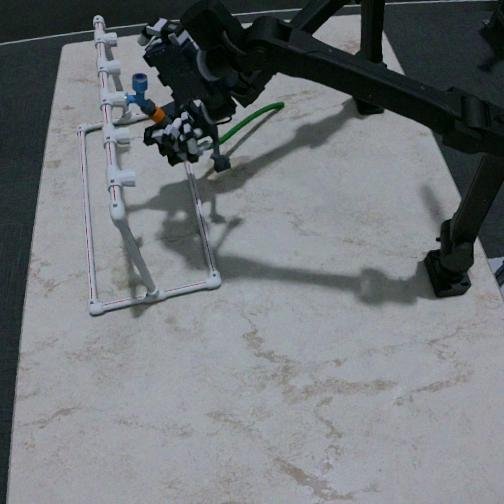

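>>> execute_actions:
  actions:
    - [[0.035,0.009,0.05,0,0,0, 0,-0.5,-0.7,-0.3, 0,-0.5,-0.7,-0.3, 0,-0.5,-0.7,-0.3, 0.71,0.68,-0.4,-0.4, 0.3,-0.5, 0,0,0,0,0,0, 0,-0.6,-0.72,-0.3, 0,-0.75,-0.5,0.4, 0,-0.75,-0.5,0.4, -0.57,0.68,0.33,0.17, 0.72,-0.7],[0.07,0.018,0.1,0,0,0, 0,-0.5,-0.7,-0.3, 0,-0.5,-0.7,-0.3, 0,-0.5,-0.7,-0.3, 0.71,0.68,-0.4,-0.4, 0.3,-0.5, 0,0,0,0,0,0, 0,-0.6,-0.72,-0.3, 0,-0.75,-0.5,0.4, 0,-0.75,-0.5,0.4, -0.57,0.68,0.33,0.17, 0.72,-0.7],[0.105,0.027,0.15,0,0,0, 0,-0.5,-0.7,-0.3, 0,-0.5,-0.7,-0.3, 0,-0.5,-0.7,-0.3, 0.71,0.68,-0.4,-0.4, 0.3,-0.5, 0,0,0,0,0,0, 0,-0.6,-0.72,-0.3, 0,-0.75,-0.5,0.4, 0,-0.75,-0.5,0.4, -0.57,0.68,0.33,0.17, 0.72,-0.7],[0.1377,0.0367,0.2027,0,0,0, 0,-0.5,-0.7,-0.3, 0,-0.5,-0.7,-0.3, 0,-0.5,-0.7,-0.3, 0.71,0.68,-0.4,-0.4, 0.3,-0.5, 0,0,0,0,0,0, 0,-0.6,-0.72,-0.3, 0,-0.75,-0.5,0.4, 0,-0.75,-0.5,0.4, -0.57,0.68,0.33,0.17, 0.72,-0.7]]
  cameras: ["cam_high","cam_left_wrist"]

>>> zoom_image:
  camera: "cam_high"
  region: [90, 0, 270, 180]

Scene clock: 499.43 s.
left_arm: end_effector_position=(+0.7314, -0.4340, +0.5288) hand_goal=(+0.000, -0.500, -0.700, -0.300, +0.000, -0.500, -0.700, -0.300, +0.000, -0.500, -0.700, -0.300, +0.710, +0.680, -0.400, -0.400) hand_measured=(-0.228, -0.414, -0.664, -0.296, -0.004, -0.404, -0.668, -0.300, +0.000, -0.434, -0.640, -0.298, +0.710, +0.680, -0.404, -0.400) hand_current_ma=(+0, +118, +18, +0, +0, +148, +14, +0, +0, +68, +52, +0, +0, +0, +0, +0) hand_state=(overload, blocked, blocked, goal, goal, blocked, blocked, goal, goal, blocked, blocked, goal, goal, goal, goal, goal) hand_current_limit=0.30 hand_speed=-0.50 end_effector_quat_wxyz=(+0.145, +0.802, -0.220, +0.536) | right_arm: end_effector_position=(+0.6720, +0.3451, +0.2424) hand_goal=(+0.000, -0.600, -0.720, -0.300, +0.000, -0.750, -0.500, +0.400, +0.000, -0.750, -0.500, +0.400, -0.570, +0.680, +0.330, +0.170) hand_measured=(-0.018, -0.420, -0.570, -0.280, -0.002, -0.634, -0.502, +0.398, -0.002, -0.594, -0.502, +0.398, -0.576, +0.690, +0.320, +0.168) hand_current_ma=(-10, +473, +412, +13, +0, +301, +0, +0, +0, +473, +0, +0, -2, +5, -6, -1) hand_state=(goal, blocked, blocked, goal, goal, blocked, goal, goal, goal, blocked, goal, goal, goal, goal, goal, goal) hand_current_limit=0.72 hand_speed=-0.70 end_effector_quat_wxyz=(+0.553, +0.010, +0.833, -0.018)
Joint positions: left_arm=[-0.411 2.172 2.72 -0.943 0.113 1.621] | right_arm=[0.492 1.753 1.299 0 0.492 -1.365]
Joint torques (N m): left_arm=[1.26 -25.82 13.87 1.59 -0.02 -0.37] | right_arm=[0.09 -23.94 12.98 3.04 0.15 0.69]
Motor temperatures (°C): left_arm=[37 37 38 36 29 32] | right_arm=[35 45 59 33 34 31]
Heat: left arm: hottest elbow 38 °C; right arm: hottest elbow 59 °C.
Hand target: left_arm +0.7306, -0.4284, +0.5796; +0.139, +0.812, -0.246, +0.510 | right_arm +0.6740, +0.3441, +0.3062; +0.587, +0.038, +0.809, +0.009
Off the commanded pose: left_arm 0.051 m, 4 deg | right_arm 0.064 m, 6 deg.
Step readings (end_effector_position of left_arm | right_arm):
0: (+0.6203, -0.3308, +0.5140) | (+0.6720, +0.3451, +0.2424)
1: (+0.6202, -0.3307, +0.5146) | (+0.6720, +0.3451, +0.2424)
2: (+0.6213, -0.3308, +0.5154) | (+0.6720, +0.3451, +0.2424)
4: (+0.6332, -0.3351, +0.5271) | (+0.6720, +0.3451, +0.2424)
8: (+0.6692, -0.3659, +0.5597) | (+0.6720, +0.3451, +0.2424)
15: (+0.7111, -0.4262, +0.5425) | (+0.6720, +0.3451, +0.2424)
Images, in order (width x height): cam_high 504x504, cam_left_wrist 504x504.

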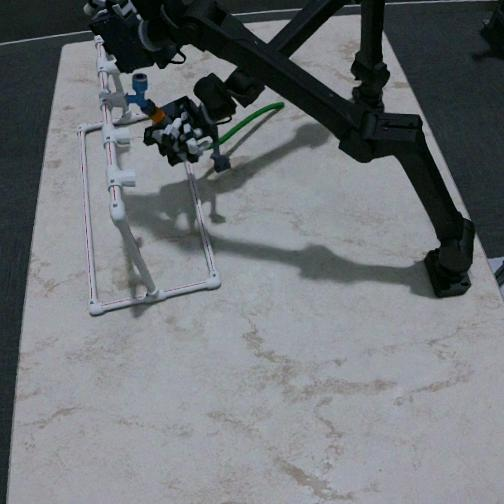

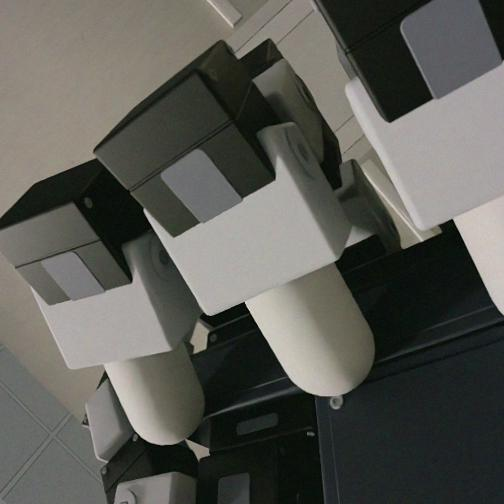

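Scaled by 2.800 from the camera's 504x504 image, which has a finer 720x720 frame.

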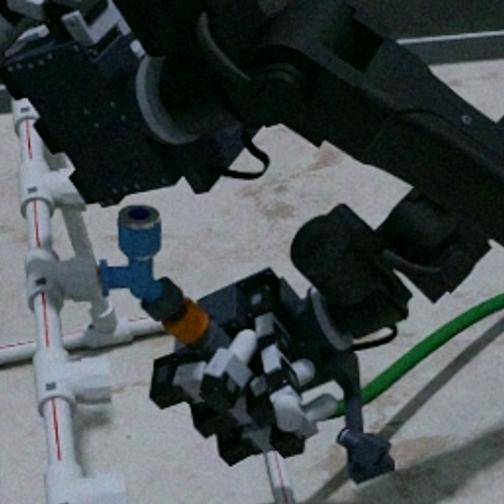

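>>> execute_actions:
  actions:
    - [[-0.027,-0.004,0.0144,0,0,0, 0,-0.5,-0.7,-0.3, 0,-0.5,-0.7,-0.3, 0,-0.5,-0.7,-0.3, 0.71,0.68,-0.4,-0.4, 0.3,-0.5, 0,0,0,0,0,0, 0,-0.6,-0.72,-0.3, 0,-0.75,-0.5,0.4, 0,-0.75,-0.5,0.4, -0.57,0.68,0.33,0.17, 0.72,-0.7],[-0.054,-0.008,0.0288,0,0,0, 0,-0.5,-0.7,-0.3, 0,-0.5,-0.7,-0.3, 0,-0.5,-0.7,-0.3, 0.71,0.68,-0.4,-0.4, 0.3,-0.5, 0,0,0,0,0,0, 0,-0.6,-0.72,-0.3, 0,-0.75,-0.5,0.4, 0,-0.75,-0.5,0.4, -0.57,0.68,0.33,0.17, 0.72,-0.7],[-0.081,-0.0117,0.0432,0,0,0, 0,-0.5,-0.7,-0.3, 0,-0.5,-0.7,-0.3, 0,-0.5,-0.7,-0.3, 0.71,0.68,-0.4,-0.4, 0.3,-0.5, 0,0,0,0,0,0, 0,-0.6,-0.72,-0.3, 0,-0.75,-0.5,0.4, 0,-0.75,-0.5,0.4, -0.57,0.68,0.33,0.17, 0.72,-0.7]]
  cameras: ["cam_high"]

>>> zoom_image:
  camera: "cam_high"
  region: [80, 10, 220, 150]

Scene clock: 502.23 s.
left_arm: end_effector_position=(+0.7424, -0.4286, +0.4931) hand_goal=(+0.000, -0.500, -0.700, -0.300, +0.000, -0.500, -0.700, -0.300, +0.000, -0.500, -0.700, -0.300, +0.710, +0.680, -0.400, -0.400) hand_measured=(-0.228, -0.414, -0.664, -0.296, -0.004, -0.404, -0.668, -0.300, +0.000, -0.434, -0.640, -0.298, +0.710, +0.680, -0.404, -0.400) hand_current_ma=(+0, +118, +18, +0, +0, +148, +14, +0, +0, +68, +52, +0, +0, +0, +0, +0) hand_state=(overload, blocked, blocked, goal, goal, blocked, blocked, goal, goal, blocked, blocked, goal, goal, goal, goal, goal) hand_current_limit=0.30 hand_speed=-0.50 end_effector_quat_wxyz=(+0.143, +0.822, -0.235, +0.498) | right_arm: end_effector_position=(+0.6720, +0.3451, +0.2424) hand_goal=(+0.000, -0.600, -0.720, -0.300, +0.000, -0.750, -0.500, +0.400, +0.000, -0.750, -0.500, +0.400, -0.570, +0.680, +0.330, +0.170) hand_measured=(-0.018, -0.420, -0.570, -0.280, -0.002, -0.634, -0.502, +0.398, -0.002, -0.594, -0.502, +0.398, -0.576, +0.690, +0.320, +0.168) hand_current_ma=(-10, +473, +412, +13, +0, +301, +0, +0, +0, +473, +0, +0, -2, +5, -6, -1) hand_state=(goal, blocked, blocked, goal, goal, blocked, goal, goal, goal, blocked, goal, goal, goal, goal, goal, goal) hand_current_limit=0.72 hand_speed=-0.70 end_effector_quat_wxyz=(+0.553, +0.010, +0.833, -0.018)
Joint positions: left_arm=[-0.394 2.276 2.868 -1.078 0.145 1.646] | right_arm=[0.492 1.753 1.299 0 0.492 -1.365]
Joint torques (N m): left_arm=[1.14 -25.17 13.93 1.52 0.17 -0.1] | right_arm=[-0.03 -23.94 12.98 3.07 0.15 0.68]
Motor temperatures (°C): left_arm=[37 37 39 36 29 32] | right_arm=[35 45 59 33 34 31]
Heat: left arm: hottest elbow 39 °C; right arm: hottest elbow 59 °C.
Hand target: left_arm +0.7366, -0.4225, +0.5250; +0.140, +0.812, -0.246, +0.510 | right_arm +0.6740, +0.3441, +0.3062; +0.587, +0.038, +0.809, +0.009
Off the commanded pose: left_arm 0.033 m, 2 deg | right_arm 0.064 m, 6 deg.
elbow stopped short (left arm): the move would have taken joint 3 (elbow) straighter than the controller allows.
Step readings (end_effector_position of left_arm | right_arm):
0: (+0.7314, -0.4340, +0.5288) | (+0.6720, +0.3451, +0.2424)
1: (+0.7310, -0.4338, +0.5295) | (+0.6720, +0.3451, +0.2424)
2: (+0.7303, -0.4336, +0.5295) | (+0.6720, +0.3451, +0.2424)
4: (+0.7287, -0.4323, +0.5320) | (+0.6720, +0.3451, +0.2424)
8: (+0.7270, -0.4308, +0.5293) | (+0.6720, +0.3451, +0.2424)
15: (+0.7374, -0.4285, +0.5050) | (+0.6720, +0.3451, +0.2424)
Images, in order (width x height): cam_high 504x504.

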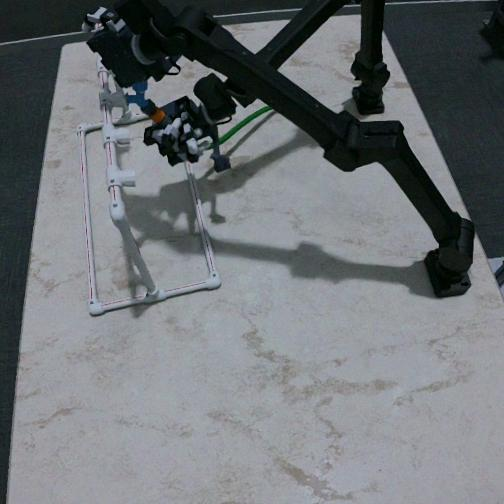

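Scaled by 3.600 from the camera's 504x504 image, which has a finer 720x720 frame.

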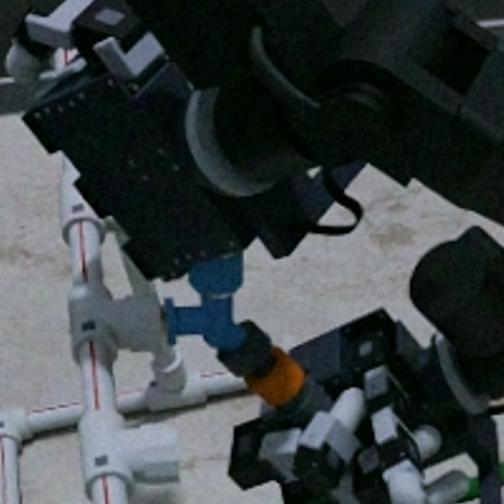

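>>> execute_actions:
  actions:
    - [[-0.031,0.01,0,0,0,0, 0,-0.5,-0.7,-0.3, 0,-0.5,-0.7,-0.3, 0,-0.5,-0.7,-0.3, 0.71,0.68,-0.4,-0.4, 0.3,-0.5, 0,0,0,0,0,0, 0,-0.6,-0.72,-0.3, 0,-0.75,-0.5,0.4, 0,-0.75,-0.5,0.4, -0.57,0.68,0.33,0.17, 0.72,-0.7],[-0.062,0.02,0,0,0,0, 0,-0.5,-0.7,-0.3, 0,-0.5,-0.7,-0.3, 0,-0.5,-0.7,-0.3, 0.71,0.68,-0.4,-0.4, 0.3,-0.5, 0,0,0,0,0,0, 0,-0.6,-0.72,-0.3, 0,-0.75,-0.5,0.4, 0,-0.75,-0.5,0.4, -0.57,0.68,0.33,0.17, 0.72,-0.7],[-0.093,0.029,-0.001,0,0,0, 0,-0.5,-0.7,-0.3, 0,-0.5,-0.7,-0.3, 0,-0.5,-0.7,-0.3, 0.71,0.68,-0.4,-0.4, 0.3,-0.5, 0,0,0,0,0,0, 0,-0.6,-0.72,-0.3, 0,-0.75,-0.5,0.4, 0,-0.75,-0.5,0.4, -0.57,0.68,0.33,0.17, 0.72,-0.7]]
  cameras: ["cam_high"]

>>> zoom_image:
  camera: "cam_high"
  region: [80, 10, 220, 150]

Scene clock: 505.20 s.
left_arm: end_effector_position=(+0.7047, -0.4164, +0.4868) hand_goal=(+0.000, -0.500, -0.700, -0.300, +0.000, -0.500, -0.700, -0.300, +0.000, -0.500, -0.700, -0.300, +0.710, +0.680, -0.400, -0.400) hand_measured=(-0.228, -0.414, -0.664, -0.296, -0.004, -0.404, -0.668, -0.300, +0.000, -0.434, -0.640, -0.298, +0.710, +0.680, -0.404, -0.400) hand_current_ma=(+0, +118, +18, +0, +0, +148, +14, +0, +0, +71, +52, +0, +0, +0, +0, +0) hand_state=(overload, blocked, blocked, goal, goal, blocked, blocked, goal, goal, blocked, blocked, goal, goal, goal, goal, goal) hand_current_limit=0.30 hand_speed=-0.50 end_effector_quat_wxyz=(+0.137, +0.821, -0.259, +0.490) | right_arm: end_effector_position=(+0.6674, +0.3512, +0.2425) hand_goal=(+0.000, -0.600, -0.720, -0.300, +0.000, -0.750, -0.500, +0.400, +0.000, -0.750, -0.500, +0.400, -0.570, +0.680, +0.330, +0.170) hand_measured=(-0.020, -0.420, -0.570, -0.280, -0.002, -0.634, -0.502, +0.398, -0.002, -0.594, -0.502, +0.398, -0.576, +0.690, +0.320, +0.168) hand_current_ma=(-11, +473, +412, +13, +0, +301, +0, +0, +0, +473, +0, +0, -2, +5, -6, -1) hand_state=(goal, blocked, blocked, goal, goal, blocked, goal, goal, goal, blocked, goal, goal, goal, goal, goal, goal) hand_current_limit=0.72 hand_speed=-0.70 end_effector_quat_wxyz=(+0.552, +0.005, +0.833, -0.015)
Joint positions: left_arm=[-0.394 2.034 2.44 -0.917 0.161 1.694] | right_arm=[0.501 1.75 1.296 -0.003 0.49 -1.365]
Joint torques (N m): left_arm=[0.26 -22.65 7.45 1.95 -0.08 -0.15] | right_arm=[-0.73 -23.59 13.16 3.19 0.27 0.68]
Motor temperatures (°C): left_arm=[37 38 39 36 29 32] | right_arm=[35 45 59 33 34 31]
Heat: left arm: hottest elbow 39 °C; right arm: hottest elbow 59 °C.
Hand target: left_arm +0.7067, -0.4224, +0.4748; +0.139, +0.812, -0.246, +0.510 | right_arm +0.6740, +0.3442, +0.3063; +0.587, +0.038, +0.809, +0.009
Off the commanded pose: left_arm 0.014 m, 3 deg | right_arm 0.064 m, 7 deg.
Step readings (end_effector_position of left_arm | right_arm):
0: (+0.7424, -0.4286, +0.4931) | (+0.6720, +0.3451, +0.2424)
1: (+0.7423, -0.4286, +0.4931) | (+0.6720, +0.3451, +0.2424)
2: (+0.7419, -0.4288, +0.4930) | (+0.6720, +0.3451, +0.2424)
4: (+0.7385, -0.4292, +0.4893) | (+0.6720, +0.3451, +0.2424)
8: (+0.7298, -0.4271, +0.4832) | (+0.6707, +0.3468, +0.2426)
15: (+0.7113, -0.4197, +0.4870) | (+0.6674, +0.3512, +0.2425)
Images, in order (width x height): cam_high 504x504.

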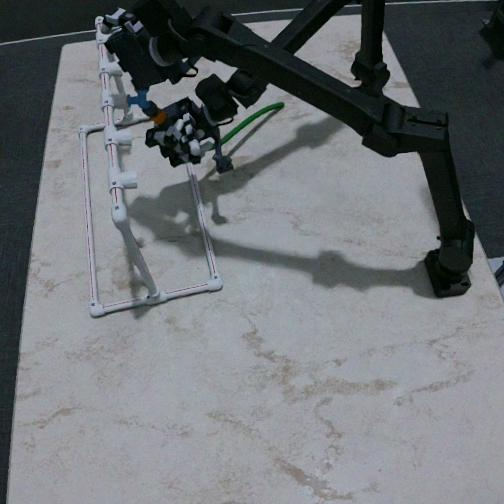

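Scaled by 3.600 from the camera's 504x504 image, which has a finer 720x720 frame.

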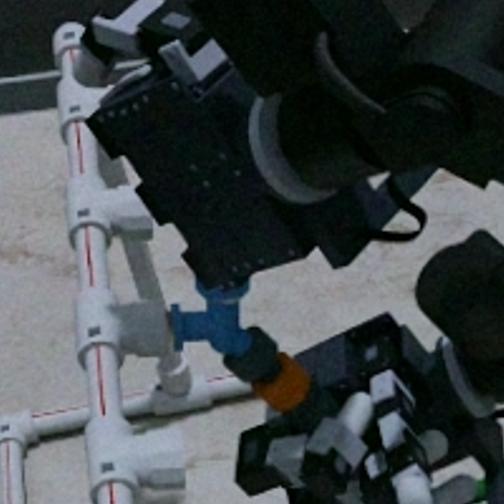

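>>> execute_actions:
  actions:
    - [[-0.035,0.001,0.017,0,0,0, 0,-0.5,-0.7,-0.3, 0,-0.5,-0.7,-0.3, 0,-0.5,-0.7,-0.3, 0.71,0.68,-0.4,-0.4, 0.3,-0.5, 0,0,0,0,0,0, 0,-0.6,-0.72,-0.3, 0,-0.75,-0.5,0.4, 0,-0.75,-0.5,0.4, -0.57,0.68,0.33,0.17, 0.72,-0.7],[-0.07,0.002,0.034,0,0,0, 0,-0.5,-0.7,-0.3, 0,-0.5,-0.7,-0.3, 0,-0.5,-0.7,-0.3, 0.71,0.68,-0.4,-0.4, 0.3,-0.5, 0,0,0,0,0,0, 0,-0.6,-0.72,-0.3, 0,-0.75,-0.5,0.4, 0,-0.75,-0.5,0.4, -0.57,0.68,0.33,0.17, 0.72,-0.7],[-0.1047,0.003,0.0513,0,0,0, 0,-0.5,-0.7,-0.3, 0,-0.5,-0.7,-0.3, 0,-0.5,-0.7,-0.3, 0.71,0.68,-0.4,-0.4, 0.3,-0.5, 0,0,0,0,0,0, 0,-0.6,-0.72,-0.3, 0,-0.75,-0.5,0.4, 0,-0.75,-0.5,0.4, -0.57,0.68,0.33,0.17, 0.72,-0.7]]
  cameras: ["cam_high"]

>>> zoom_image:
  camera: "cam_high"
  region: [80, 10, 220, 150]

Scene clock: 506.70 s.
left_arm: end_effector_position=(+0.7031, -0.4156, +0.4873) hand_goal=(+0.000, -0.500, -0.700, -0.300, +0.000, -0.500, -0.700, -0.300, +0.000, -0.500, -0.700, -0.300, +0.710, +0.680, -0.400, -0.400) hand_measured=(-0.228, -0.414, -0.664, -0.296, -0.004, -0.404, -0.668, -0.300, +0.000, -0.434, -0.640, -0.298, +0.710, +0.680, -0.404, -0.400) hand_current_ma=(+0, +118, +18, +0, +0, +148, +14, +0, +0, +71, +52, +0, +0, +0, +0, +0) hand_state=(overload, blocked, blocked, goal, goal, blocked, blocked, goal, goal, blocked, blocked, goal, goal, goal, goal, goal) hand_current_limit=0.30 hand_speed=-0.50 end_effector_quat_wxyz=(+0.137, +0.819, -0.259, +0.493) | right_arm: end_effector_position=(+0.6674, +0.3512, +0.2425) hand_goal=(+0.000, -0.600, -0.720, -0.300, +0.000, -0.750, -0.500, +0.400, +0.000, -0.750, -0.500, +0.400, -0.570, +0.680, +0.330, +0.170) hand_measured=(-0.020, -0.420, -0.570, -0.280, -0.002, -0.634, -0.502, +0.398, -0.002, -0.594, -0.502, +0.398, -0.576, +0.690, +0.320, +0.168) hand_current_ma=(-11, +473, +412, +13, +0, +301, +0, +0, +0, +473, +0, +0, -2, +5, -6, -1) hand_state=(goal, blocked, blocked, goal, goal, blocked, goal, goal, goal, blocked, goal, goal, goal, goal, goal, goal) hand_current_limit=0.72 hand_speed=-0.70 end_effector_quat_wxyz=(+0.552, +0.005, +0.833, -0.015)
Joint positions: left_arm=[-0.394 2.019 2.412 -0.897 0.16 1.694] | right_arm=[0.501 1.75 1.296 -0.003 0.49 -1.365]
Joint torques (N m): left_arm=[0.73 -21.66 11.12 1.22 0.1 -0.21] | right_arm=[-0.73 -23.59 13.19 3.21 0.27 0.67]
Motor temperatures (°C): left_arm=[37 38 39 36 29 32] | right_arm=[35 45 59 33 34 31]
Heat: left arm: hottest elbow 39 °C; right arm: hottest elbow 59 °C.
Hand target: left_arm +0.7049, -0.4165, +0.4860; +0.137, +0.821, -0.259, +0.490 (last step not sent: back at the drive's target) | right_arm +0.6739, +0.3443, +0.3063; +0.587, +0.038, +0.809, +0.009
Off the commanded pose: left_arm 0.083 m, 3 deg | right_arm 0.065 m, 7 deg.
Step readings (end_effector_position of left_arm | right_arm):
0: (+0.7047, -0.4164, +0.4868) | (+0.6674, +0.3512, +0.2425)
1: (+0.7049, -0.4165, +0.4862) | (+0.6674, +0.3512, +0.2425)
2: (+0.7044, -0.4163, +0.4867) | (+0.6674, +0.3512, +0.2425) HELD (not all sent) left_arm
4: (+0.7033, -0.4158, +0.4879) | (+0.6674, +0.3512, +0.2425) HELD (not all sent) left_arm
8: (+0.7032, -0.4157, +0.4875) | (+0.6674, +0.3512, +0.2425) HELD (not all sent) left_arm
15: (+0.7031, -0.4156, +0.4873) | (+0.6674, +0.3512, +0.2425) HELD (not all sent) left_arm
HELD (not all sent) left_arm: steps 2 to 15.
pose unreachable (left arm): on one or more control steps of this call, first in action 0 (counted from 0), this arm could not follow its commanded pose, so it was not sent that pose on those steps. It may still have moved: this result reports where it is.
cause: moving toward the commanded pose would bring a part of the arm too close to another arm (a part of this arm just beyond joint 6 (wrist roll) and a part of the right arm just beyond its joint 4 (wrist pitch), at the place that arm is still heading or pushing toward).
Images, in order (width x height): cam_high 504x504.

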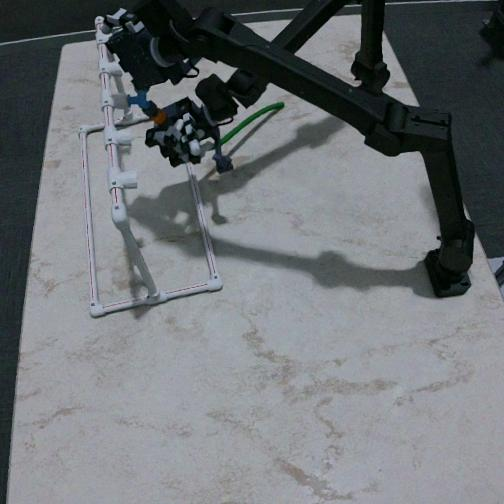

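Scaled by 3.600 from the camera's 504x504 image, which has a finer 720x720 frame.

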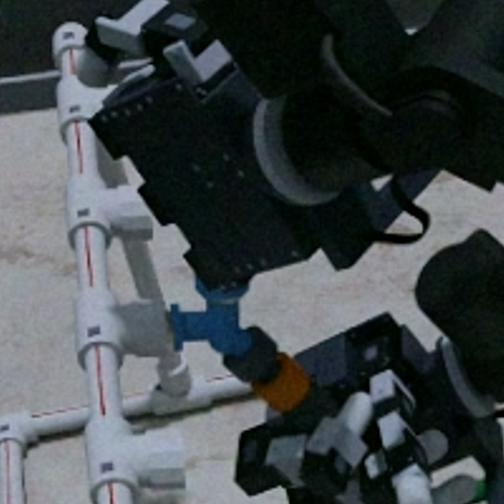

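>>> execute_actions:
  actions:
    - [[0.04,-0.03,-0.02,0,0,0, 0,-0.5,-0.7,-0.3, 0,-0.5,-0.7,-0.3, 0,-0.5,-0.7,-0.3, 0.71,0.68,-0.4,-0.4, 0.3,-0.5, 0,0,0,0,0,0, 0,-0.6,-0.72,-0.3, 0,-0.75,-0.5,0.4, 0,-0.75,-0.5,0.4, -0.57,0.68,0.33,0.17, 0.72,-0.7],[0.08,-0.05,-0.05,0,0,0, 0,-0.5,-0.7,-0.3, 0,-0.5,-0.7,-0.3, 0,-0.5,-0.7,-0.3, 0.71,0.68,-0.4,-0.4, 0.3,-0.5, 0,0,0,0,0,0, 0,-0.6,-0.72,-0.3, 0,-0.75,-0.5,0.4, 0,-0.75,-0.5,0.4, -0.57,0.68,0.33,0.17, 0.72,-0.7],[0.12,-0.07,-0.1,0,0,0, 0,-0.5,-0.7,-0.3, 0,-0.5,-0.7,-0.3, 0,-0.5,-0.7,-0.3, 0.71,0.68,-0.4,-0.4, 0.3,-0.5, 0,0,0,0,0,0, 0,-0.6,-0.72,-0.3, 0,-0.75,-0.5,0.4, 0,-0.75,-0.5,0.4, -0.57,0.68,0.33,0.17, 0.72,-0.7]]
  cameras: ["cam_high"]

Scene clock: 512.73 s.
left_arm: end_effector_position=(+0.7190, -0.3707, +0.5516) hand_goal=(+0.000, -0.500, -0.700, -0.300, +0.000, -0.500, -0.700, -0.300, +0.000, -0.500, -0.700, -0.300, +0.710, +0.680, -0.400, -0.400) hand_measured=(-0.228, -0.414, -0.664, -0.296, -0.004, -0.404, -0.668, -0.300, +0.000, -0.434, -0.640, -0.298, +0.710, +0.680, -0.404, -0.400) hand_current_ma=(+0, +118, +18, +0, +0, +148, +14, +0, +0, +71, +52, +0, +0, +0, +0, +0) hand_state=(overload, blocked, blocked, goal, goal, blocked, blocked, goal, goal, blocked, blocked, goal, goal, goal, goal, goal) hand_current_limit=0.30 hand_speed=-0.50 end_effector_quat_wxyz=(+0.138, +0.815, -0.236, +0.510) | right_arm: end_effector_position=(+0.6674, +0.3512, +0.2425) hand_goal=(+0.000, -0.600, -0.720, -0.300, +0.000, -0.750, -0.500, +0.400, +0.000, -0.750, -0.500, +0.400, -0.570, +0.680, +0.330, +0.170) hand_measured=(-0.020, -0.420, -0.570, -0.280, -0.002, -0.634, -0.502, +0.398, -0.002, -0.594, -0.502, +0.398, -0.576, +0.690, +0.320, +0.168) hand_current_ma=(-11, +473, +412, +13, +0, +301, +0, +0, +0, +473, +0, +0, -2, +5, -6, -1) hand_state=(goal, blocked, blocked, goal, goal, blocked, goal, goal, goal, blocked, goal, goal, goal, goal, goal, goal) hand_current_limit=0.72 hand_speed=-0.70 end_effector_quat_wxyz=(+0.552, +0.005, +0.833, -0.015)
Joint positions: left_arm=[-0.328 2.188 2.877 -1.156 0.196 1.686] | right_arm=[0.501 1.75 1.296 -0.003 0.49 -1.365]
Joint torques (N m): left_arm=[0.26 -23.88 12.38 1.55 0.1 -0.36] | right_arm=[-0.67 -23.77 13.19 3.14 0.27 0.68]
Motor temperatures (°C): left_arm=[37 39 40 36 29 32] | right_arm=[35 46 58 33 34 31]
Heat: left arm: hottest elbow 40 °C; right arm: hottest elbow 58 °C.
Hand target: left_arm +0.7120, -0.3741, +0.5793; +0.137, +0.821, -0.259, +0.490 | right_arm +0.6739, +0.3443, +0.3063; +0.587, +0.038, +0.809, +0.009
Off the commanded pose: left_arm 0.029 m, 4 deg | right_arm 0.065 m, 7 deg.
elbow stopped short (left arm): the move would have taken joint 3 (elbow) straighter than the controller allows.
Step readings (end_effector_position of left_arm | right_arm):
0: (+0.7031, -0.4156, +0.4873) | (+0.6674, +0.3512, +0.2425)
1: (+0.7029, -0.4156, +0.4871) | (+0.6674, +0.3512, +0.2425)
2: (+0.7022, -0.4153, +0.4881) | (+0.6674, +0.3512, +0.2425)
4: (+0.7010, -0.4134, +0.4918) | (+0.6674, +0.3512, +0.2425)
8: (+0.7046, -0.3997, +0.5131) | (+0.6674, +0.3512, +0.2425)
15: (+0.7070, -0.3671, +0.5663) | (+0.6674, +0.3512, +0.2425)
Images, in order (width x height): cam_high 504x504.

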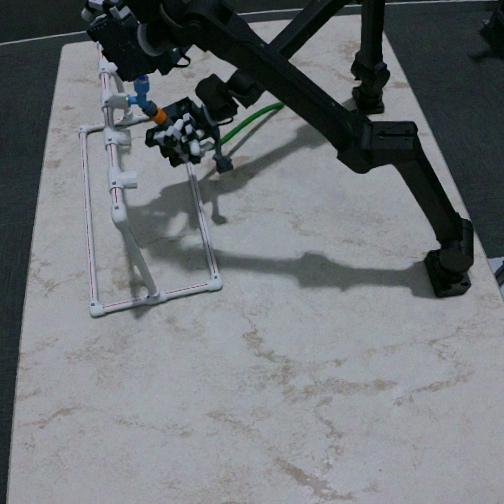

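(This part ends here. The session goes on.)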